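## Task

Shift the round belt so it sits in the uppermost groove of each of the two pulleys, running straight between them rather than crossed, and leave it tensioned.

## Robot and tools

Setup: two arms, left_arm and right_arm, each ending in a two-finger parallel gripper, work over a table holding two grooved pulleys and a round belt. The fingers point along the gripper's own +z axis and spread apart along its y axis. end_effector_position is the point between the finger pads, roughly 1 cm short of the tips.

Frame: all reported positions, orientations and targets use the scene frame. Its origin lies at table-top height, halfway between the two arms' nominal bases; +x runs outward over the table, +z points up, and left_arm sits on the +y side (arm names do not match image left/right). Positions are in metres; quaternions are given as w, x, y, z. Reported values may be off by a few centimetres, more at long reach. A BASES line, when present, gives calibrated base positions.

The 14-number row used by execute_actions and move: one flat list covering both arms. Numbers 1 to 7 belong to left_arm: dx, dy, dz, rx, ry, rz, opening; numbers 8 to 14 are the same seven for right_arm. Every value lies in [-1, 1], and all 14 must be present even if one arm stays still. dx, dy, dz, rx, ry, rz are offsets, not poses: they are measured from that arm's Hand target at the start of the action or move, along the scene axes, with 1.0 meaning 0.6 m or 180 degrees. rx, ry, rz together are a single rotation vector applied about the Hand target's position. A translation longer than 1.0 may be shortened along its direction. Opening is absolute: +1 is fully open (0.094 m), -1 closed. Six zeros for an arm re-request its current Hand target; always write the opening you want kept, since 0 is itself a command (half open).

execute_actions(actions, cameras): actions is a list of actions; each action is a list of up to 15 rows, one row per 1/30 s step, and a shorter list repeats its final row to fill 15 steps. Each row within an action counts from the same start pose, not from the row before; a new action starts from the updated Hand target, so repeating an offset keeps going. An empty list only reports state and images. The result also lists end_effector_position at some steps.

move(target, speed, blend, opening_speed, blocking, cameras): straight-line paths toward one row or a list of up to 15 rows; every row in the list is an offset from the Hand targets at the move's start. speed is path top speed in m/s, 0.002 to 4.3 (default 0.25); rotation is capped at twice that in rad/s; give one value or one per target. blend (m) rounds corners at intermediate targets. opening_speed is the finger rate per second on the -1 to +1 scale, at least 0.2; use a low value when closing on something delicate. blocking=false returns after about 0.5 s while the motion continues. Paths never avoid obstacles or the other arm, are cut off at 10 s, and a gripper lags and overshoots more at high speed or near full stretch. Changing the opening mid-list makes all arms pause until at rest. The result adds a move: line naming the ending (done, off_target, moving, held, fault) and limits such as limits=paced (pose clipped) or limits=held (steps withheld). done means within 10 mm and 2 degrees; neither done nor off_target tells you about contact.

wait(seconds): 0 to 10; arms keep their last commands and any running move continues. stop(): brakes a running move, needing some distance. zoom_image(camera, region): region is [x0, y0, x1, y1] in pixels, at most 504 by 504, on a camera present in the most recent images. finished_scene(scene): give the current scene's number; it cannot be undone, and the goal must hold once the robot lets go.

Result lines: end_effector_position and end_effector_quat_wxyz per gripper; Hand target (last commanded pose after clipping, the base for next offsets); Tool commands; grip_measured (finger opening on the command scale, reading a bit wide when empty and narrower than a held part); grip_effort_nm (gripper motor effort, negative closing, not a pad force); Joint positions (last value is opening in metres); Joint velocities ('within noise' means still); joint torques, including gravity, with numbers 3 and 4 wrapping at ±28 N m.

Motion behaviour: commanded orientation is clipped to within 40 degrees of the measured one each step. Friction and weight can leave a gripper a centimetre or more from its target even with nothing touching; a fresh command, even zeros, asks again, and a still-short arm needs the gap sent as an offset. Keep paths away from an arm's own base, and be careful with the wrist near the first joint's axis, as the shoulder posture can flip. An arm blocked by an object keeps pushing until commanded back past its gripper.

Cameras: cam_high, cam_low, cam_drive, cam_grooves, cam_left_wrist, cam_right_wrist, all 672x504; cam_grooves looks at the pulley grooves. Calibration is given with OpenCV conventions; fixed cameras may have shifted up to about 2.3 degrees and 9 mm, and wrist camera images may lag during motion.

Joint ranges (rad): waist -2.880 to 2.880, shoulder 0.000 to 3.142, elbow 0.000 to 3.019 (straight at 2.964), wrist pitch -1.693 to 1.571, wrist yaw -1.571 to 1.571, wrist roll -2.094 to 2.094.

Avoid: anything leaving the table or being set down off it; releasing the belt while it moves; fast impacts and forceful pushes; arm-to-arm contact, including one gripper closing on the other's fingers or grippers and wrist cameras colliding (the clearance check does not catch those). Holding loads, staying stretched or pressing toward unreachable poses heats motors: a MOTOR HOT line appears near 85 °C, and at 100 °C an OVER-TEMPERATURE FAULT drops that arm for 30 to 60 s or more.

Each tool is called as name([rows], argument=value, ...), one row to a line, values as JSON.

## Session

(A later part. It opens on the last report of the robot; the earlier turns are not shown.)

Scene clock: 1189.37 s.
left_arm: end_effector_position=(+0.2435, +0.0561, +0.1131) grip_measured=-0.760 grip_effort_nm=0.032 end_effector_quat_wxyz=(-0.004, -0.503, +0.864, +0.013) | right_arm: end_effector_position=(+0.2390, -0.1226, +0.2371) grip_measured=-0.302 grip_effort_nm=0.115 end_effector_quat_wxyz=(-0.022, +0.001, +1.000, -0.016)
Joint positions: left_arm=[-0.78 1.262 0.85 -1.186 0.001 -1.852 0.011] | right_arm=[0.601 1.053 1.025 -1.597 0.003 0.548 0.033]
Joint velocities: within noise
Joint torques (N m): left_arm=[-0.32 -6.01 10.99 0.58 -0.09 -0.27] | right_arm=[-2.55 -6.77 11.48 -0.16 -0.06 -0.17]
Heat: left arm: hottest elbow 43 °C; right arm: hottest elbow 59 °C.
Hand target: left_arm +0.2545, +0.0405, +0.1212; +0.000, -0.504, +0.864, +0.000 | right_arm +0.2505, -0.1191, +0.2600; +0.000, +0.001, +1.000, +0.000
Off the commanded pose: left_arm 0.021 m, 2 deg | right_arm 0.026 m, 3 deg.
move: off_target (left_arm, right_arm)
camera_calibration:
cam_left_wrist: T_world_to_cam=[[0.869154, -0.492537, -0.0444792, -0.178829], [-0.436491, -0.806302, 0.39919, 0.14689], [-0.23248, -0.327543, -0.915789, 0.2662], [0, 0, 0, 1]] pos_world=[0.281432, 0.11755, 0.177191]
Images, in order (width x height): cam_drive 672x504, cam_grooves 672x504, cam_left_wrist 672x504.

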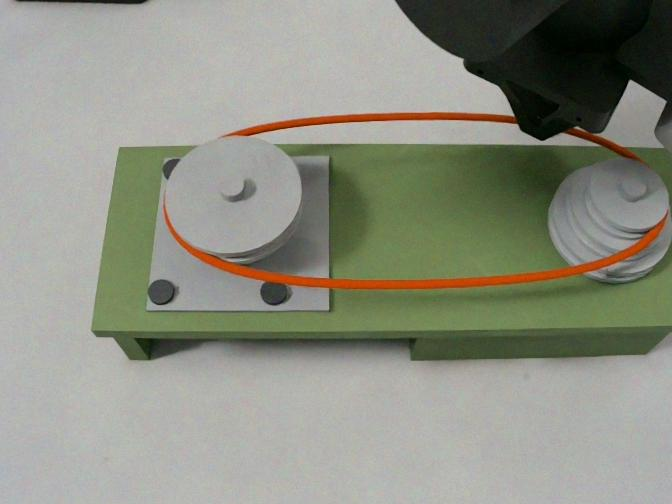

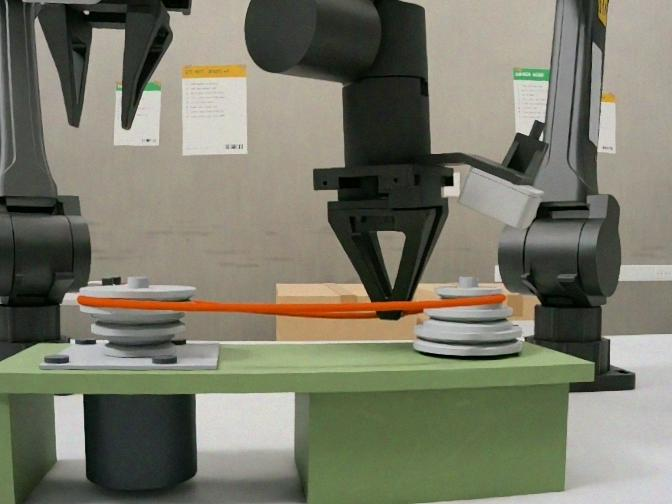

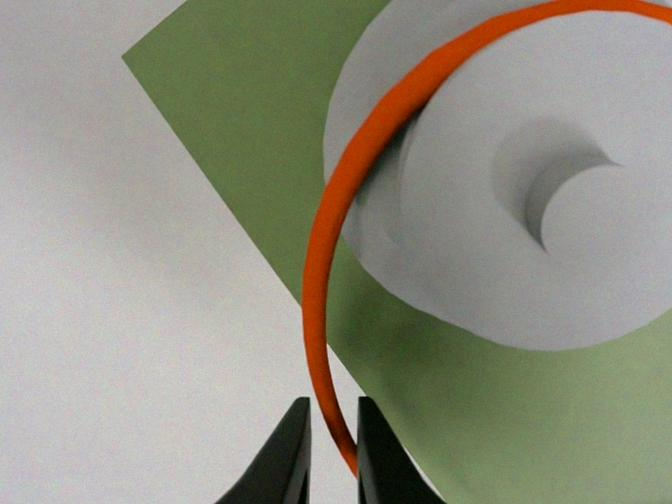

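move([
  [-0.015,0.022,0.0,0,0,0,-0.5, 0,0,0,0,0,0,-0.3],
  [-0.015,0.022,0.11,0,0,0,-0.5, 0,0,0,0,0,0,-0.3],
], speed=0.1, cameras=["cam_drive","cam_grooves"])

zoom_image(camera="cam_grooves", region=[350, 200, 560, 390])

zoom_image(camera="cam_grooves", region=[30, 200, 240, 390])

zoom_image(camera="cam_drive", region=[452, 100, 672, 300])

Scene clock: 1203.83 s.
left_arm: end_effector_position=(+0.2374, +0.0624, +0.1681) grip_measured=-0.502 grip_effort_nm=0.090 end_effector_quat_wxyz=(-0.005, -0.503, +0.864, +0.019) | right_arm: end_effector_position=(+0.2390, -0.1226, +0.2371) grip_measured=-0.302 grip_effort_nm=0.115 end_effector_quat_wxyz=(-0.022, +0.001, +1.000, -0.016)
Joint positions: left_arm=[-0.78 1.193 0.945 -1.362 0.001 -1.853 0.023] | right_arm=[0.601 1.053 1.025 -1.597 0.003 0.548 0.033]
Joint velocities: within noise
Joint torques (N m): left_arm=[0.67 -7.65 11.58 -0.47 -0.1 -0.16] | right_arm=[-1.79 -6.59 12.04 -0.49 0.01 -0.21]
Heat: left arm: hottest elbow 43 °C; right arm: hottest elbow 60 °C.
Hand target: left_arm +0.2455, +0.0538, +0.1872; +0.000, -0.504, +0.864, +0.000 | right_arm +0.2505, -0.1191, +0.2600; +0.000, +0.001, +1.000, +0.000
Off the commanded pose: left_arm 0.022 m, 2 deg | right_arm 0.026 m, 3 deg.
move: off_target (left_arm, right_arm)
Images, in order (width x height): cam_drive 672x504, cam_grooves 672x504.

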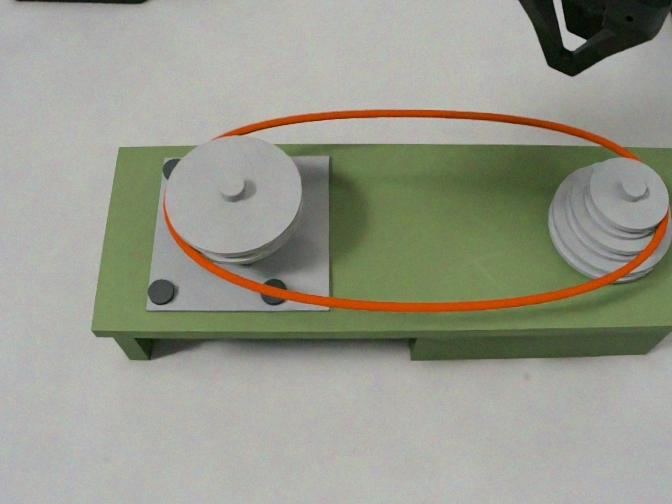

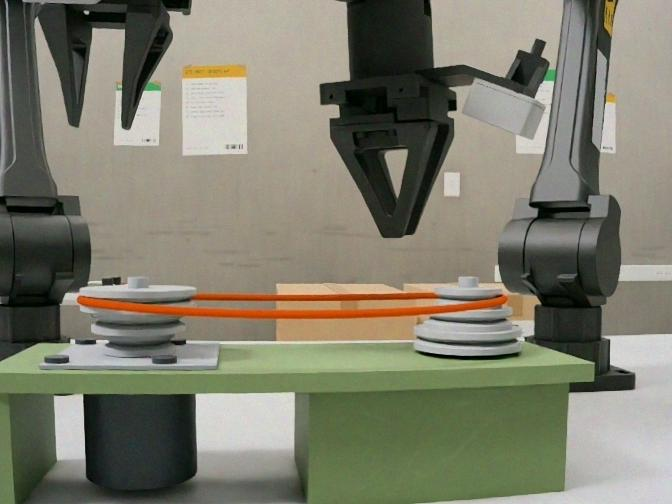

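Scaled by 2.400 from the camera's 672x504 image, which has a finer 960x720 frame.

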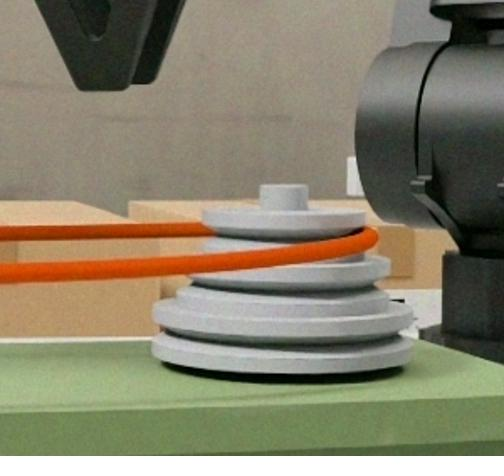

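Scaled by 2.400 from the camera's 672x504 image, which has a finer 960x720 frame.

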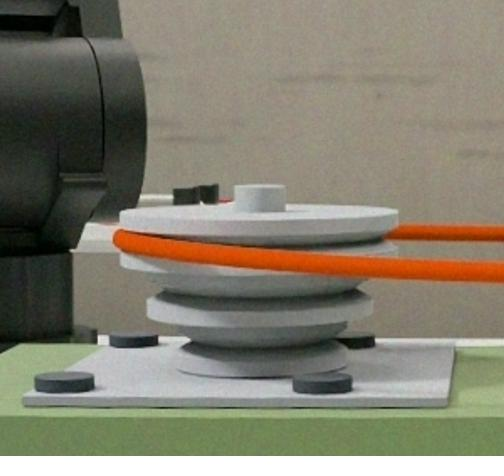

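Scaled by 2.291 from the camera's 672x504 image, which has a finer 960x720 frame.

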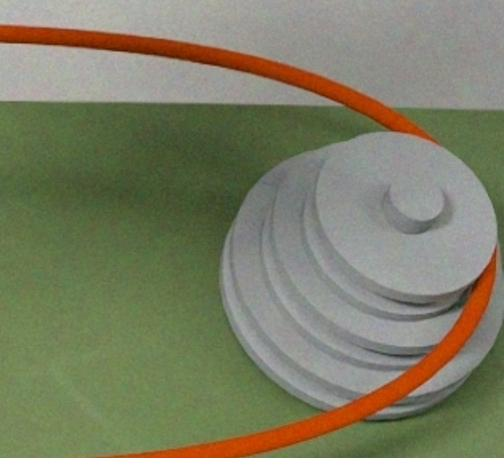

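move(target=[0.0,0.08,0.06,0,0,0,-0.5, 0.0892,0.0617,-0.1467,0,0,0,-0.3], speed=0.2)

zoom_image(camera="cam_grooves", region=[30, 150, 240, 340])

zoom_image(camera="cam_right_wrist", region=[100, 100, 604, 504])

Scene clock: 1233.67 s.
left_arm: end_effector_position=(+0.2362, +0.1062, +0.2035) grip_measured=-0.502 grip_effort_nm=0.095 end_effector_quat_wxyz=(-0.007, -0.505, +0.863, +0.020) | right_arm: end_effector_position=(+0.3032, -0.0834, +0.1763) grip_measured=-0.302 grip_effort_nm=0.115 end_effector_quat_wxyz=(+0.002, +0.001, +1.000, +0.000)
Joint positions: left_arm=[-0.674 1.089 0.962 -1.485 -0.001 -1.751 0.023] | right_arm=[0.601 1.245 1.01 -1.333 0.003 0.548 0.033]
Joint velocities: within noise
Joint torques (N m): left_arm=[1.26 -6.18 12.01 -0.39 0.01 -0.02] | right_arm=[-1.38 -8.41 7.5 0.57 -0.03 -0.07]
Heat: left arm: hottest elbow 45 °C; right arm: hottest elbow 60 °C.
Hand target: left_arm +0.2456, +0.1017, +0.2233; +0.000, -0.504, +0.864, +0.000 | right_arm +0.3041, -0.0820, +0.1721; +0.000, +0.001, +1.000, +0.000
Off the commanded pose: left_arm 0.022 m, 2 deg | right_arm 0.004 m, 0 deg.
move: off_target (left_arm)
camera_calibration:
cam_left_wrist: T_world_to_cam=[[0.871403, -0.487172, -0.057626, -0.142235], [-0.427772, -0.812098, 0.396872, 0.146937], [-0.240143, -0.321184, -0.916063, 0.364936], [0, 0, 0, 1]] pos_world=[0.274436, 0.167246, 0.267792]
cam_right_wrist: T_world_to_cam=[[0.0150869, -0.999865, -0.00652662, -0.0866715], [-0.906053, -0.0164315, 0.422845, 0.236016], [-0.422895, -0.000465953, -0.906179, 0.378015], [0, 0, 0, 1]] pos_world=[0.375011, -0.0826056, 0.242185]

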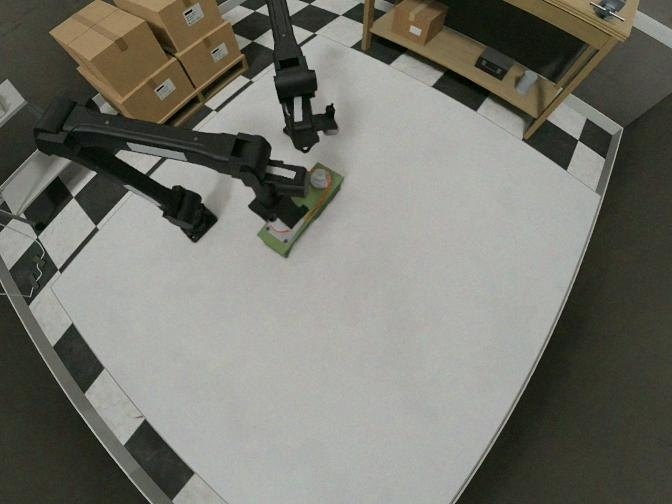

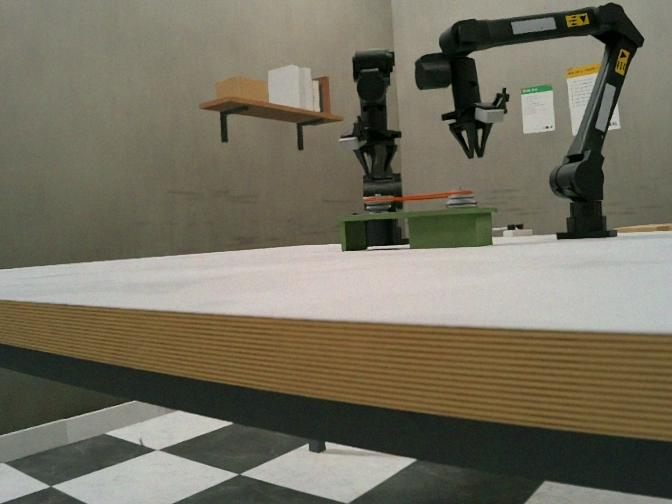

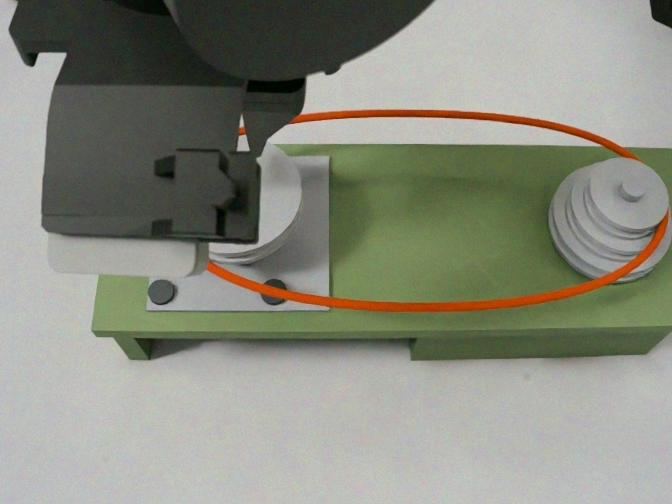

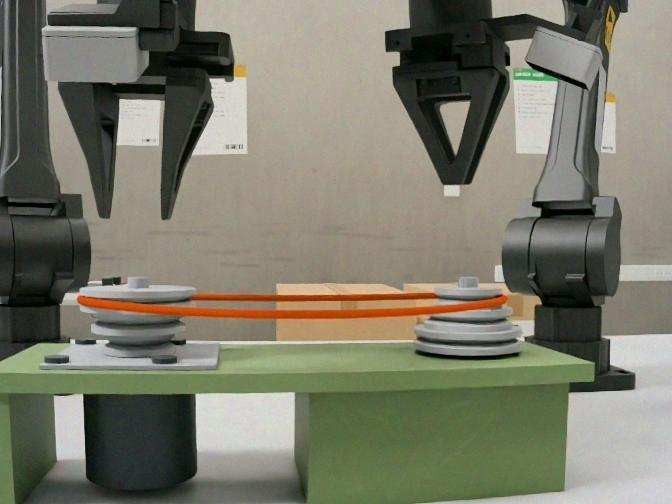

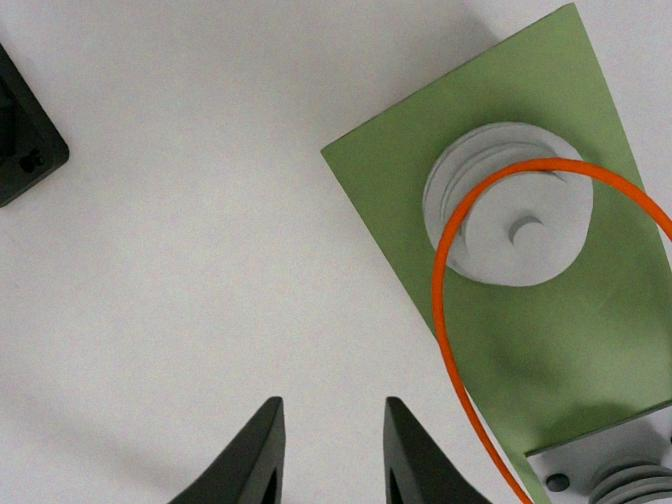

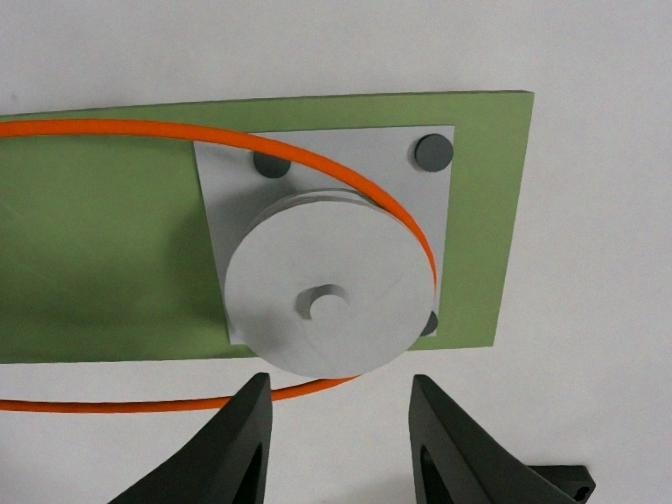

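Scaled by 2.400 from the camera's 672x504 image, which has a finer 960x720 frame.

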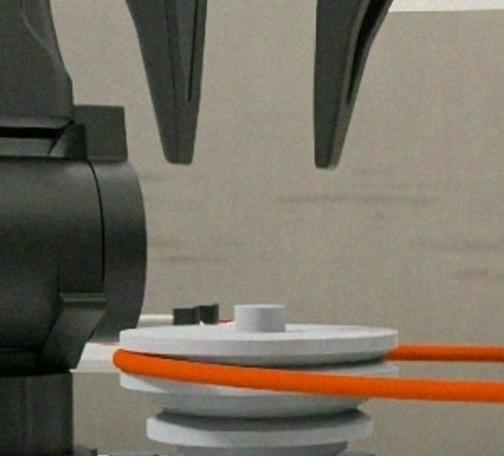

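Scaled by 1.000.

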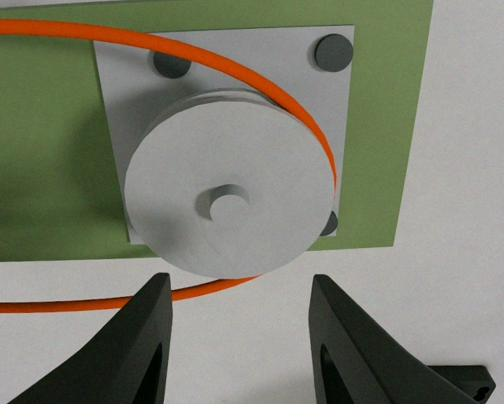

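move(target=[0.0,0.0,0.0,0,0,0,-0.5, -0.006,0.002,-0.059,0,0,0,-0.3], speed=0.1, cameras=["cam_grooves","cam_right_wrist"])

zoom_image(camera="cam_grooves", region=[30, 180, 240, 370])

Scene clock: 1252.63 s.
left_arm: end_effector_position=(+0.2362, +0.1062, +0.2035) grip_measured=-0.502 grip_effort_nm=0.095 end_effector_quat_wxyz=(-0.007, -0.504, +0.863, +0.020) | right_arm: end_effector_position=(+0.3027, -0.0837, +0.1438) grip_measured=-0.302 grip_effort_nm=0.110 end_effector_quat_wxyz=(+0.006, +0.001, +1.000, +0.002)
Joint positions: left_arm=[-0.674 1.089 0.962 -1.485 -0.001 -1.75 0.023] | right_arm=[0.601 1.264 0.937 -1.233 0.003 0.548 0.033]
Joint velocities: within noise
Joint torques (N m): left_arm=[1.38 -6.59 12.07 -0.38 -0.02 -0.1] | right_arm=[0.26 -8.29 6.91 0.46 -0.01 0.04]
Heat: left arm: hottest elbow 45 °C; right arm: hottest elbow 56 °C.
Hand target: left_arm +0.2456, +0.1017, +0.2233; +0.000, -0.504, +0.864, +0.000 | right_arm +0.3006, -0.0808, +0.1368; +0.000, +0.001, +1.000, +0.000
Off the commanded pose: left_arm 0.022 m, 2 deg | right_arm 0.008 m, 1 deg.
move: off_target (left_arm)
camera_calibration:
cam_right_wrist: T_world_to_cam=[[0.015116, -0.999828, -0.0107136, -0.0866036], [-0.909037, -0.0182044, 0.416317, 0.250909], [-0.416441, 0.00344597, -0.909156, 0.34722], [0, 0, 0, 1]] pos_world=[0.373992, -0.0832176, 0.210292]
Images, in order (width x height): cam_grooves 672x504, cam_right_wrist 672x504.

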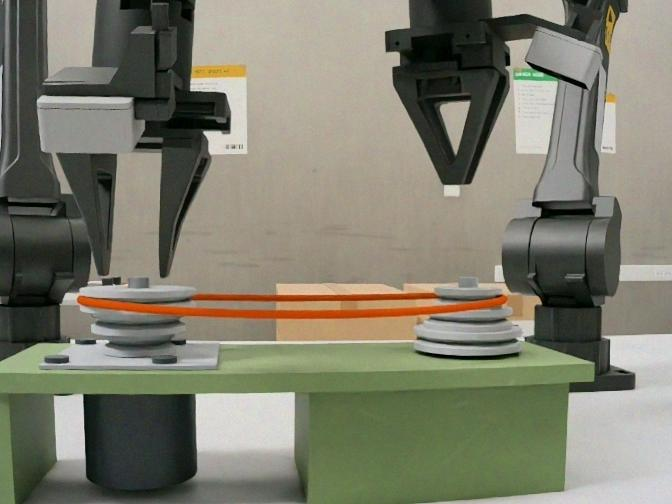

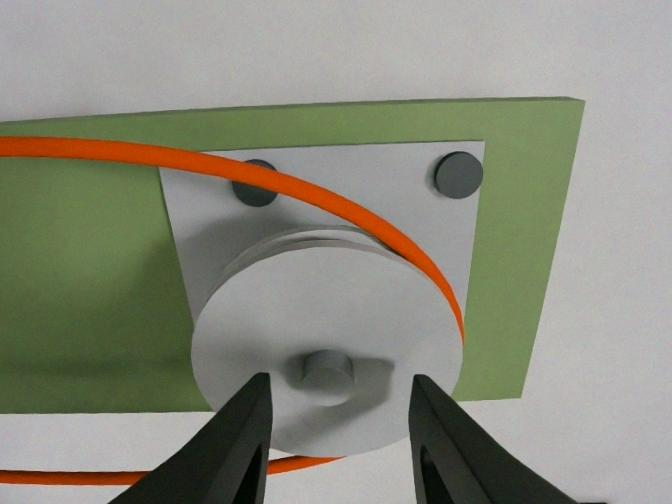

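Scaled by 2.400 from the camera's 672x504 image, which has a finer 960x720 frame.

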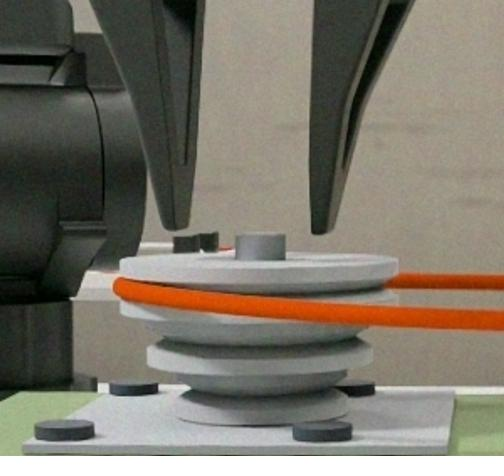

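move([
  [0.0,0.0,0.0,0,0,0,-0.5, -0.004,0.0,-0.009,0,0,0,-0.3],
  [0.0,0.0,0.0,0,0,0,-0.5, -0.004,0.0,-0.009,0,0,0,-1],
], speed=0.06, opening_speed=0.5, cameras=["cam_grooves","cam_drive","cam_right_wrist"])

zoom_image(camera="cam_grooves", region=[30, 180, 240, 370])

Scene clock: 1264.73 s.
left_arm: end_effector_position=(+0.2362, +0.1062, +0.2035) grip_measured=-0.502 grip_effort_nm=0.090 end_effector_quat_wxyz=(-0.007, -0.504, +0.863, +0.020) | right_arm: end_effector_position=(+0.3014, -0.0810, +0.1386) grip_measured=-0.807 grip_effort_nm=-1.013 end_effector_quat_wxyz=(+0.007, -0.002, +1.000, +0.006)
Joint positions: left_arm=[-0.674 1.089 0.962 -1.485 -0.001 -1.749 0.023] | right_arm=[0.607 1.264 0.923 -1.211 -0.003 0.549 0.009]
Joint velocities: within noise
Joint torques (N m): left_arm=[1.2 -7.18 11.97 -0.46 -0.06 0] | right_arm=[-0.15 -7.36 6.93 0.12 0.15 0.05]
Heat: left arm: hottest elbow 45 °C; right arm: hottest elbow 54 °C.
Hand target: left_arm +0.2456, +0.1017, +0.2233; +0.000, -0.504, +0.864, +0.000 | right_arm +0.2981, -0.0809, +0.1312; +0.000, +0.001, +1.000, +0.000
Off the commanded pose: left_arm 0.022 m, 2 deg | right_arm 0.008 m, 1 deg.
move: off_target (left_arm)
camera_calibration:
cam_right_wrist: T_world_to_cam=[[0.0205862, -0.999595, -0.0196554, -0.0842305], [-0.910527, -0.0268646, 0.412576, 0.252163], [-0.412937, 0.00940339, -0.910711, 0.34158], [0, 0, 0, 1]] pos_world=[0.372386, -0.0806342, 0.205389]
Images, in order (width x height): cam_drive 672x504, cam_grooves 672x504, cam_right_wrist 672x504.

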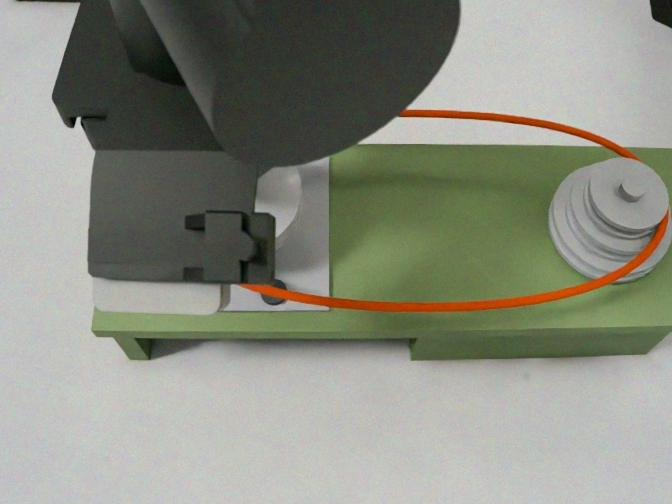

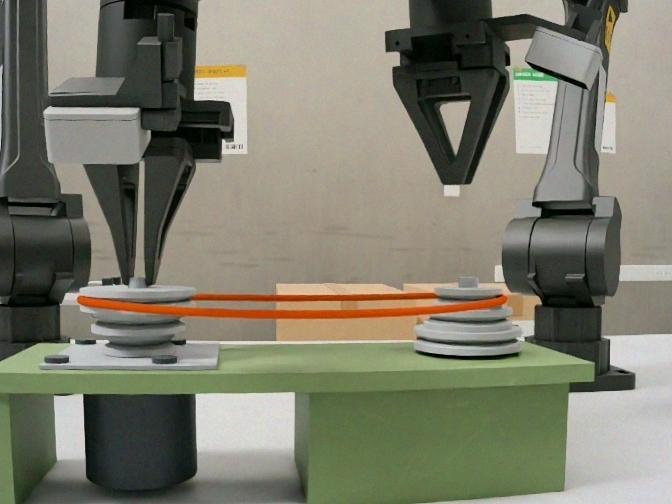

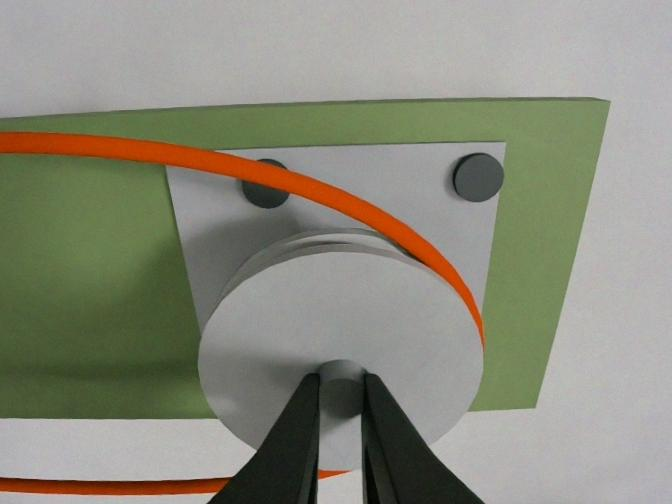

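Scaled by 2.400 from the camera's 672x504 image, which has a finer 960x720 frame.

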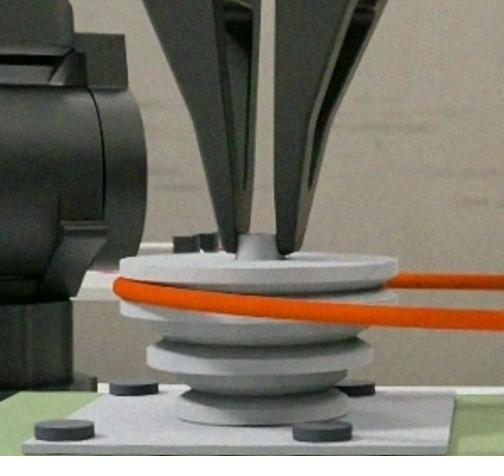

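move(target=[0.0,0.0,0.0,0,0,0,-0.5, 0.002,-0.033,0.004,0,0,0,-1], speed=0.04, cameras=["cam_grooves","cam_drive","cam_right_wrist"])

zoom_image(camera="cam_grooves", region=[30, 180, 240, 370])

zoom_image(camera="cam_grooves", region=[350, 180, 560, 370])

Scene clock: 1277.63 s.
left_arm: end_effector_position=(+0.2362, +0.1062, +0.2035) grip_measured=-0.502 grip_effort_nm=0.090 end_effector_quat_wxyz=(-0.007, -0.504, +0.863, +0.020) | right_arm: end_effector_position=(+0.2995, -0.0831, +0.1381) grip_measured=-0.807 grip_effort_nm=-1.013 end_effector_quat_wxyz=(+0.004, -0.010, +1.000, +0.012)
Joint positions: left_arm=[-0.674 1.089 0.962 -1.485 -0.001 -1.749 0.023] | right_arm=[0.598 1.257 0.916 -1.211 -0.017 0.523 0.009]
Joint velocities: within noise
Joint torques (N m): left_arm=[0.91 -6.83 11.88 -0.32 -0.01 -0.01] | right_arm=[-3.9 -8.88 6.02 -0.13 0.65 -0.16]
Heat: left arm: hottest elbow 46 °C; right arm: hottest elbow 53 °C.
Hand target: left_arm +0.2456, +0.1017, +0.2233; +0.000, -0.504, +0.864, +0.000 | right_arm +0.2993, -0.1006, +0.1336; +0.000, +0.001, +1.000, +0.000
Off the commanded pose: left_arm 0.022 m, 2 deg | right_arm 0.018 m, 2 deg.
move: off_target (left_arm, right_arm)
camera_calibration:
cam_right_wrist: T_world_to_cam=[[0.0370931, -0.998826, -0.0311581, -0.08963], [-0.906996, -0.046739, 0.418538, 0.247001], [-0.419503, 0.0127354, -0.907665, 0.342238], [0, 0, 0, 1]] pos_world=[0.370923, -0.0823388, 0.204466]
Images, in order (width x height): cam_drive 672x504, cam_grooves 672x504, cam_right_wrist 672x504.

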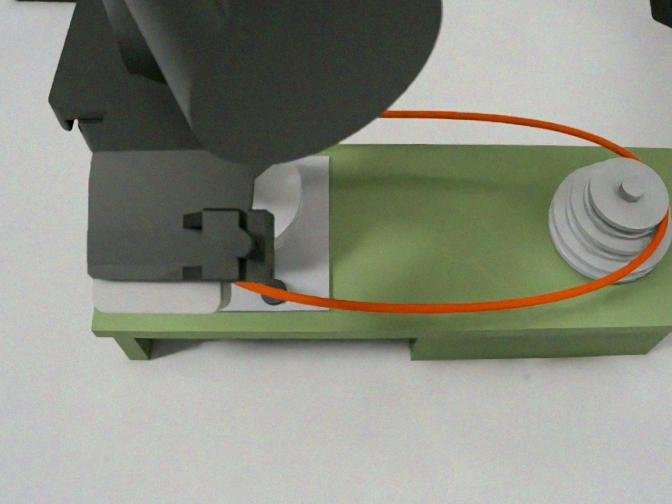

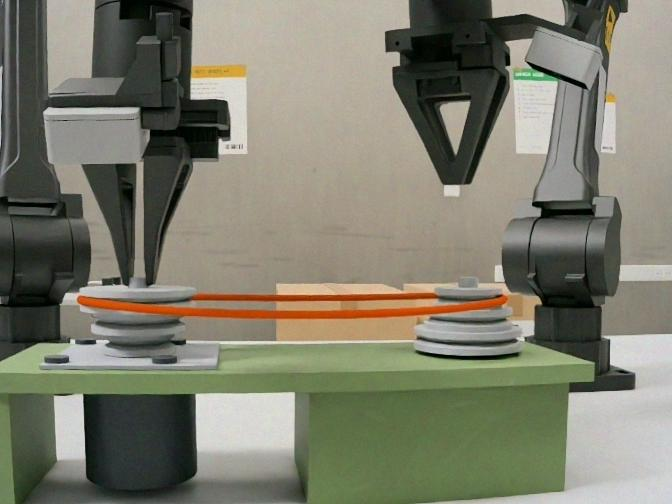

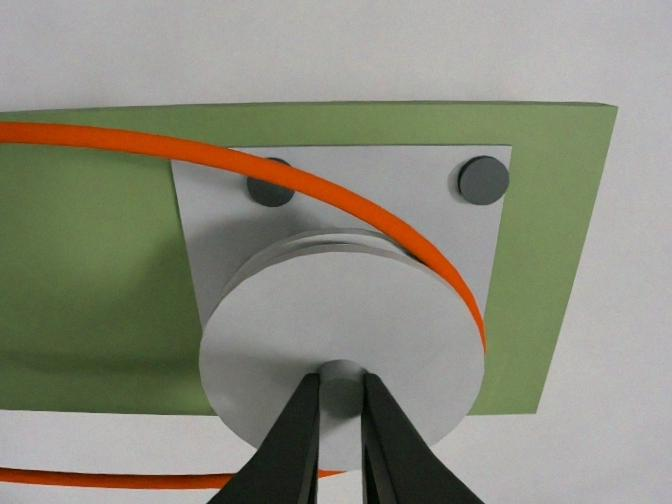

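Scaled by 2.400 from the camera's 672x504 image, which has a finer 960x720 frame.

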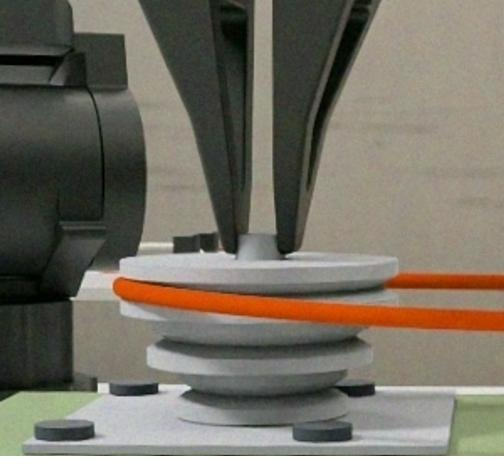

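Scaled by 2.400 from the camera's 672x504 image, which has a finer 960x720 frame.

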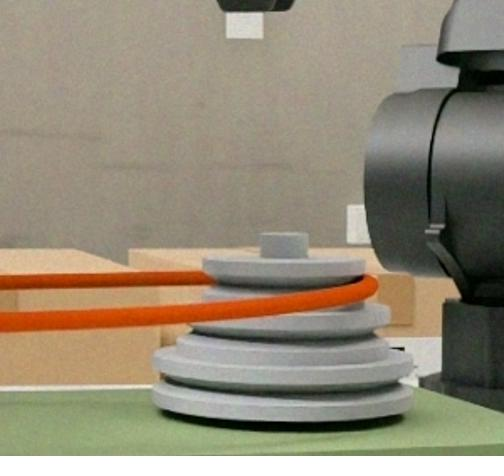

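move(target=[0.0,0.0,0.0,0,0,0,-0.5, 0.003,-0.03,0.002,0,0,0,-1], speed=0.04, cameras=["cam_grooves","cam_drive"])

Scene clock: 1283.50 s.
left_arm: end_effector_position=(+0.2362, +0.1062, +0.2035) grip_measured=-0.502 grip_effort_nm=0.090 end_effector_quat_wxyz=(-0.007, -0.504, +0.863, +0.020) | right_arm: end_effector_position=(+0.3006, -0.0955, +0.1382) grip_measured=-0.807 grip_effort_nm=-1.018 end_effector_quat_wxyz=(+0.003, -0.016, +1.000, +0.017)
Joint positions: left_arm=[-0.674 1.089 0.962 -1.485 -0.001 -1.749 0.023] | right_arm=[0.558 1.24 0.901 -1.21 -0.027 0.471 0.009]
Joint velocities: within noise
Joint torques (N m): left_arm=[1.73 -6.77 12.07 -0.43 -0.03 -0.06] | right_arm=[-4.89 -8.64 6.31 -0.46 0.98 -0.17]
Heat: left arm: hottest elbow 46 °C; right arm: hottest elbow 53 °C.
Hand target: left_arm +0.2456, +0.1017, +0.2233; +0.000, -0.504, +0.864, +0.000 | right_arm +0.3011, -0.1186, +0.1349; +0.000, +0.000, +1.000, +0.000
Off the commanded pose: left_arm 0.022 m, 2 deg | right_arm 0.023 m, 3 deg.
move: off_target (left_arm, right_arm)
Images, in order (width x height): cam_drive 672x504, cam_grooves 672x504.

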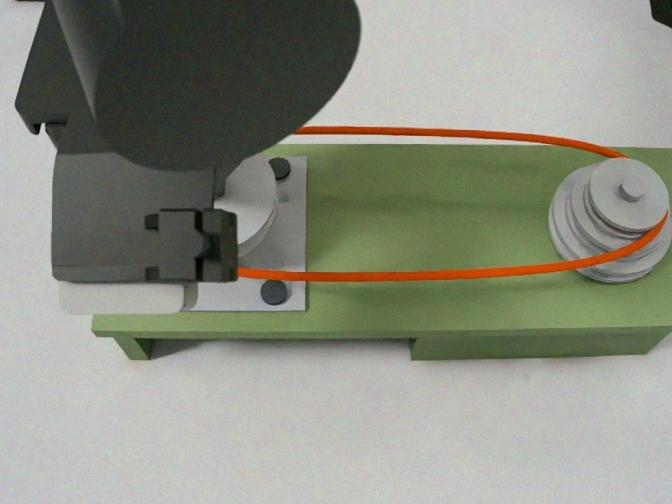

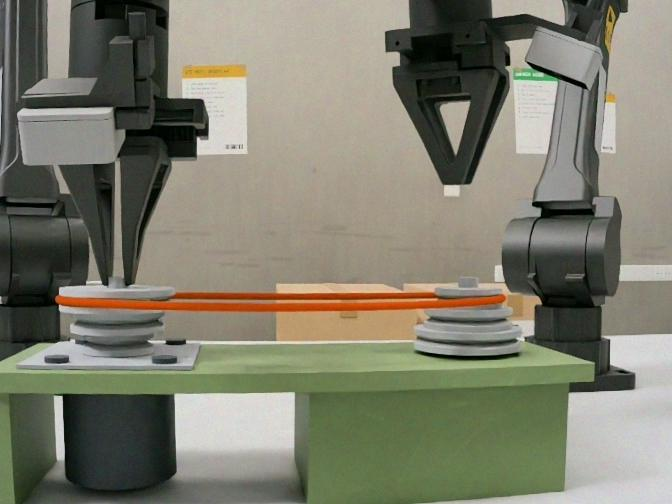

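move(target=[0.0,0.0,0.0,0,0,0,-0.5, 0.002,-0.017,0.0,0,0,0,-1], speed=0.04, cameras=["cam_grooves","cam_drive"])

zoom_image(camera="cam_grooves", region=[10, 180, 220, 370])

zoom_image(camera="cam_grooves", region=[350, 180, 560, 370])

Scene clock: 1290.03 s.
left_arm: end_effector_position=(+0.2362, +0.1062, +0.2035) grip_measured=-0.502 grip_effort_nm=0.090 end_effector_quat_wxyz=(-0.007, -0.504, +0.863, +0.020) | right_arm: end_effector_position=(+0.3010, -0.1009, +0.1380) grip_measured=-0.807 grip_effort_nm=-1.018 end_effector_quat_wxyz=(+0.002, -0.021, +1.000, +0.021)
Joint positions: left_arm=[-0.674 1.089 0.962 -1.485 -0.001 -1.749 0.023] | right_arm=[0.538 1.233 0.895 -1.21 -0.036 0.442 0.009]
Joint velocities: within noise
Joint torques (N m): left_arm=[1.61 -6.3 12.14 -0.47 0.01 -0.08] | right_arm=[-5.48 -9.11 6.2 -0.53 1.34 -0.16]
Heat: left arm: hottest elbow 46 °C; right arm: hottest elbow 52 °C.
Hand target: left_arm +0.2456, +0.1017, +0.2233; +0.000, -0.504, +0.864, +0.000 | right_arm +0.3022, -0.1288, +0.1348; +0.000, +0.001, +1.000, +0.000
Off the commanded pose: left_arm 0.022 m, 2 deg | right_arm 0.028 m, 3 deg.
move: off_target (left_arm, right_arm)
Images, in order (width x height): cam_drive 672x504, cam_grooves 672x504.

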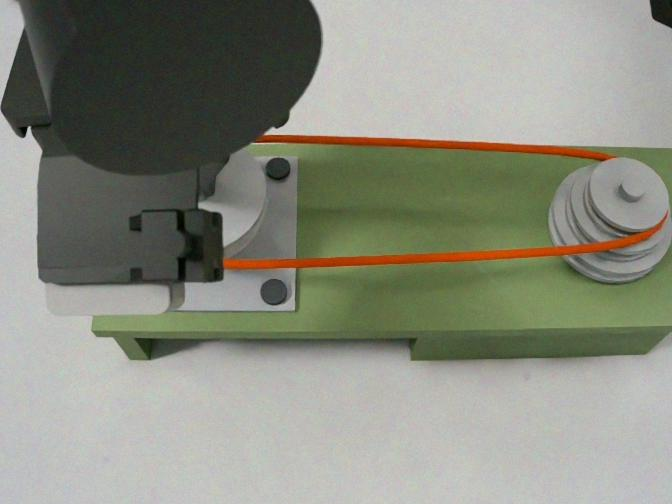

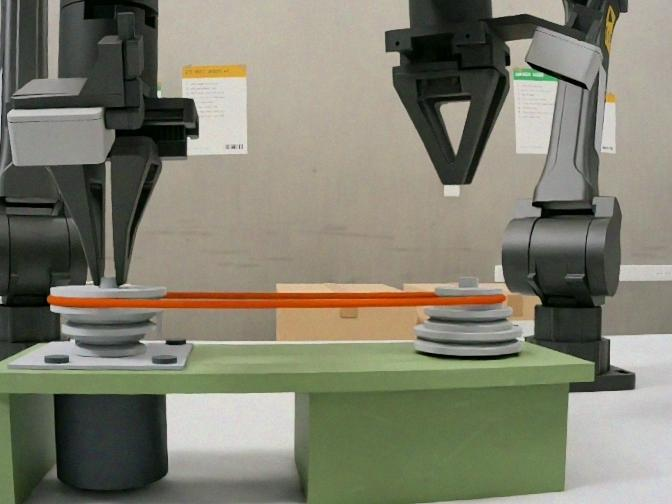

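Scaled by 2.400 from the camera's 672x504 image, which has a finer 960x720 frame.

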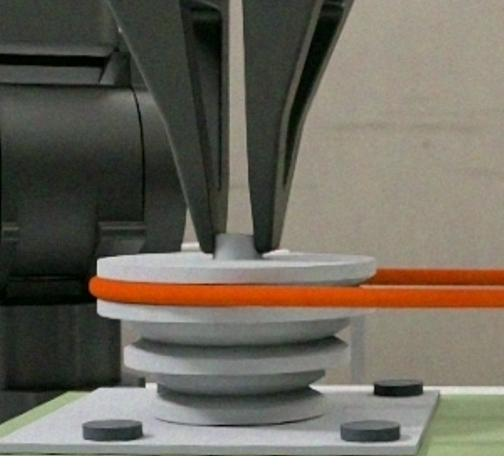

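Scaled by 2.400 from the camera's 672x504 image, which has a finer 960x720 frame.

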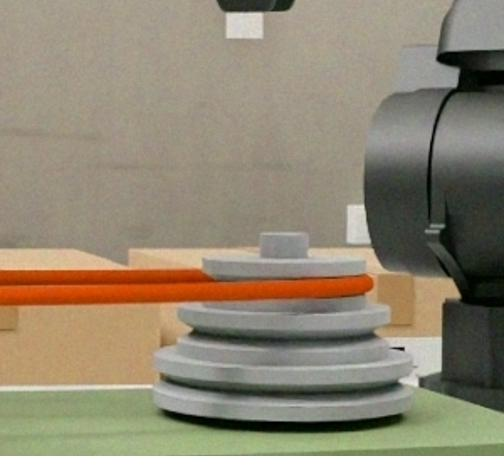

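execute_actions(actions=[], cameras=["cam_drive","cam_grooves"])

Scene clock: 1319.83 s.
left_arm: end_effector_position=(+0.2362, +0.1062, +0.2035) grip_measured=-0.502 grip_effort_nm=0.090 end_effector_quat_wxyz=(-0.007, -0.504, +0.863, +0.020) | right_arm: end_effector_position=(+0.3010, -0.1009, +0.1381) grip_measured=-0.807 grip_effort_nm=-1.018 end_effector_quat_wxyz=(+0.002, -0.021, +1.000, +0.022)
Joint positions: left_arm=[-0.674 1.089 0.962 -1.485 -0.001 -1.749 0.023] | right_arm=[0.538 1.233 0.895 -1.21 -0.037 0.441 0.009]
Joint velocities: within noise
Joint torques (N m): left_arm=[0.21 -6.12 11.99 -0.43 -0.02 -0.09] | right_arm=[-6.12 -8.88 5.96 -0.55 1.31 -0.14]
Heat: left arm: hottest elbow 47 °C; right arm: hottest elbow 49 °C.
Hand target: left_arm +0.2456, +0.1017, +0.2233; +0.000, -0.504, +0.864, +0.000 | right_arm +0.3022, -0.1288, +0.1349; +0.000, +0.001, +1.000, +0.000
Tool commands: left_gripper/opening=-0.5 right_gripper/opening=-1.0
Off the commanded pose: left_arm 0.022 m, 2 deg | right_arm 0.028 m, 4 deg.
Images, in order (width x height): cam_drive 672x504, cam_grooves 672x504.

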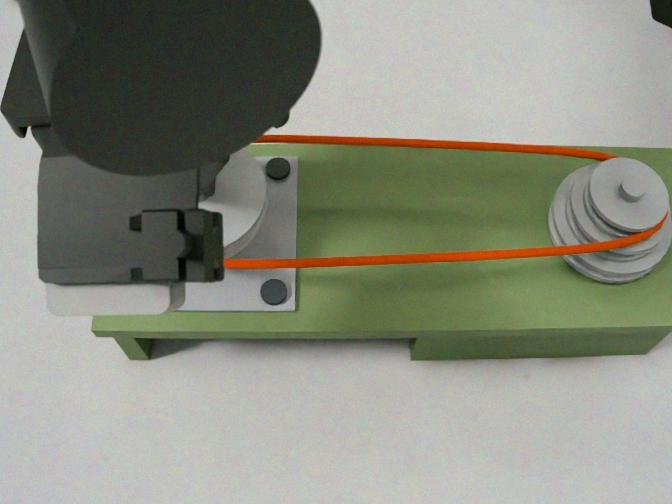

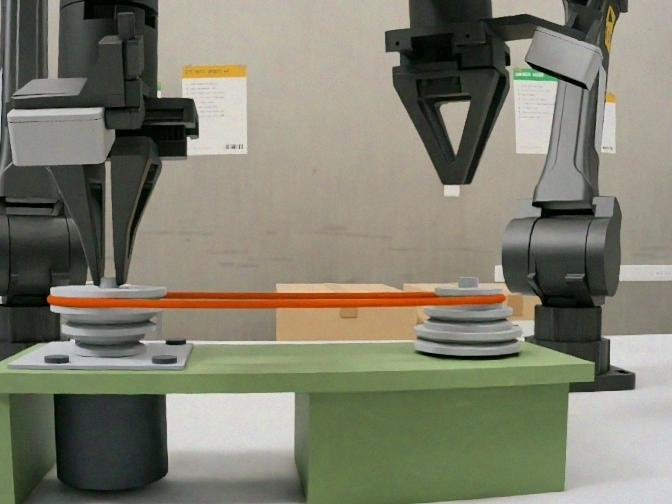

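zoom_image(camera="cam_drive", region=[480, 110, 672, 300])

zoom_image(camera="cam_drive", region=[190, 100, 672, 320])

move(target=[0,0,0,0,0,0,-0.5,0,-0.013,0,0,0,0,-1], speed=0.03, cameras=["cam_drive","cam_grooves"])

Scaled by 2.625 from the camera's 672x504 image, which has a finer 960x720 frame.

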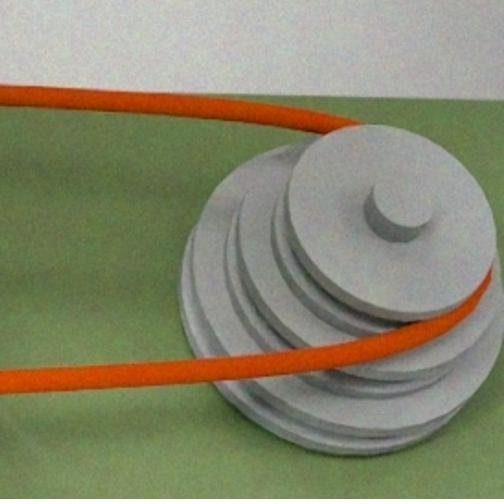

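Scaled by 1.046 from the camera's 672x504 image, which has a finer 960x720 frame.

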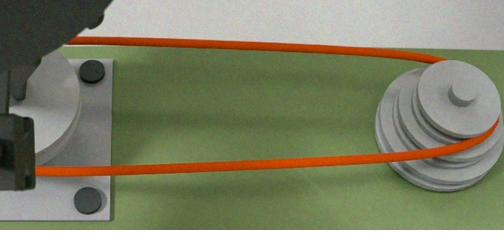

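Scene clock: 1330.33 s.
left_arm: end_effector_position=(+0.2362, +0.1062, +0.2035) grip_measured=-0.502 grip_effort_nm=0.090 end_effector_quat_wxyz=(-0.007, -0.504, +0.863, +0.020) | right_arm: end_effector_position=(+0.3010, -0.1031, +0.1381) grip_measured=-0.807 grip_effort_nm=-1.023 end_effector_quat_wxyz=(+0.001, -0.026, +0.999, +0.026)
Joint positions: left_arm=[-0.674 1.089 0.962 -1.485 -0.001 -1.749 0.023] | right_arm=[0.527 1.229 0.892 -1.209 -0.045 0.42 0.009]
Joint velocities: within noise
Joint torques (N m): left_arm=[0.79 -6.83 11.84 -0.43 0 -0.04] | right_arm=[-7.18 -8.94 5.98 -0.72 1.63 -0.18]
Heat: left arm: hottest elbow 47 °C; right arm: hottest elbow 48 °C.
Hand target: left_arm +0.2456, +0.1017, +0.2233; +0.000, -0.504, +0.864, +0.000 | right_arm +0.3023, -0.1366, +0.1350; +0.000, +0.001, +1.000, +0.000
Off the commanded pose: left_arm 0.022 m, 2 deg | right_arm 0.034 m, 4 deg.
move: off_target (left_arm, right_arm)
Images, in order (width x height): cam_drive 672x504, cam_grooves 672x504.

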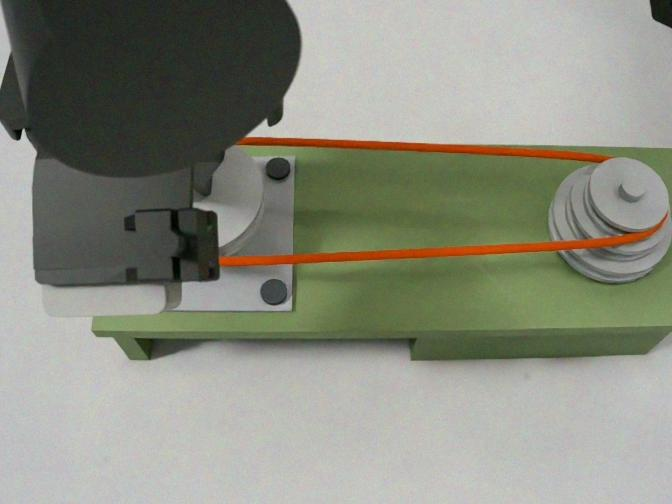

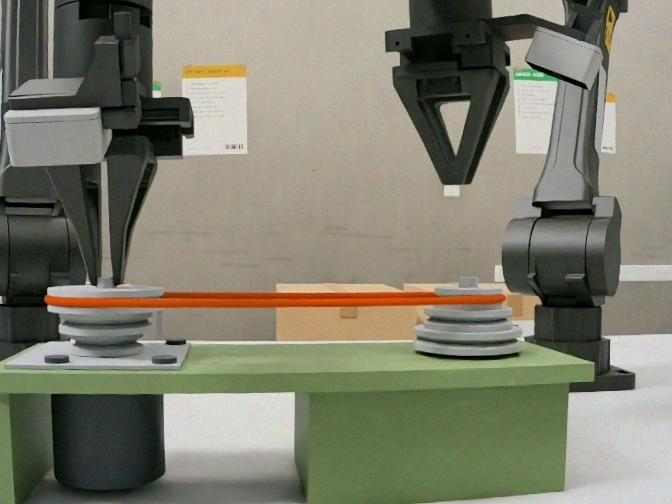

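move(target=[0,0,0,0,0,0,-0.5,0,-0.013,0,0,0,0,-1], speed=0.03, cameras=["cam_drive","cam_grooves"])

zoom_image(camera="cam_drive", region=[480, 110, 672, 300])

Scene clock: 1336.37 s.
left_arm: end_effector_position=(+0.2362, +0.1062, +0.2035) grip_measured=-0.502 grip_effort_nm=0.090 end_effector_quat_wxyz=(-0.007, -0.504, +0.863, +0.020) | right_arm: end_effector_position=(+0.3012, -0.1047, +0.1380) grip_measured=-0.807 grip_effort_nm=-1.018 end_effector_quat_wxyz=(+0.002, -0.032, +0.999, +0.031)
Joint positions: left_arm=[-0.674 1.089 0.962 -1.485 -0.001 -1.749 0.023] | right_arm=[0.518 1.224 0.887 -1.204 -0.055 0.399 0.009]
Joint velocities: within noise
Joint torques (N m): left_arm=[1.26 -7.12 12.05 -0.32 -0.01 -0.06] | right_arm=[-8.06 -9.99 5.82 -0.94 1.92 -0.14]
Heat: left arm: hottest elbow 48 °C; right arm: hottest elbow 48 °C.
Hand target: left_arm +0.2456, +0.1017, +0.2233; +0.000, -0.504, +0.864, +0.000 | right_arm +0.3023, -0.1444, +0.1349; +0.000, +0.001, +1.000, +0.000
Off the commanded pose: left_arm 0.022 m, 2 deg | right_arm 0.040 m, 5 deg.
move: off_target (left_arm, right_arm)
Images, in order (width x height): cam_drive 672x504, cam_grooves 672x504.

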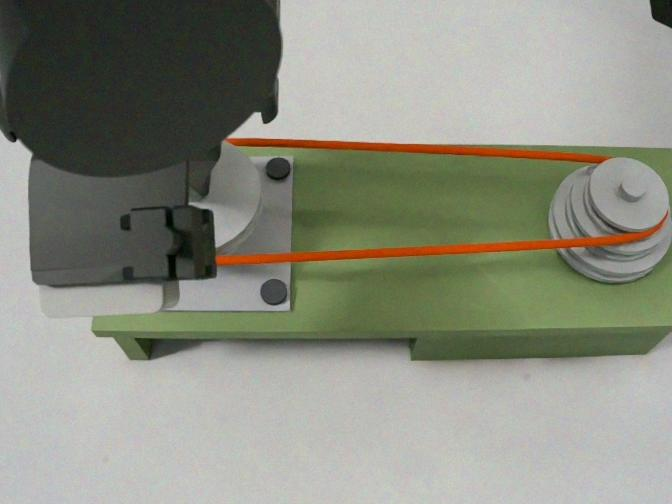

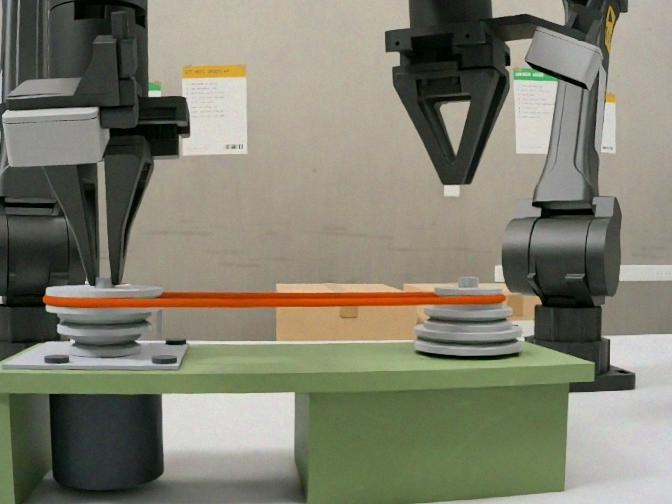

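Scaled by 2.625 from the camera's 672x504 image, which has a finer 960x720 frame.

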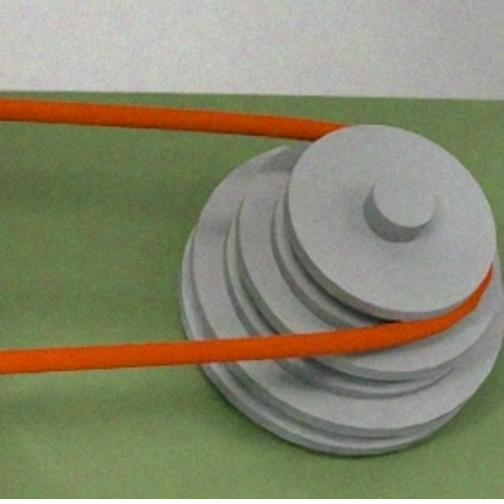

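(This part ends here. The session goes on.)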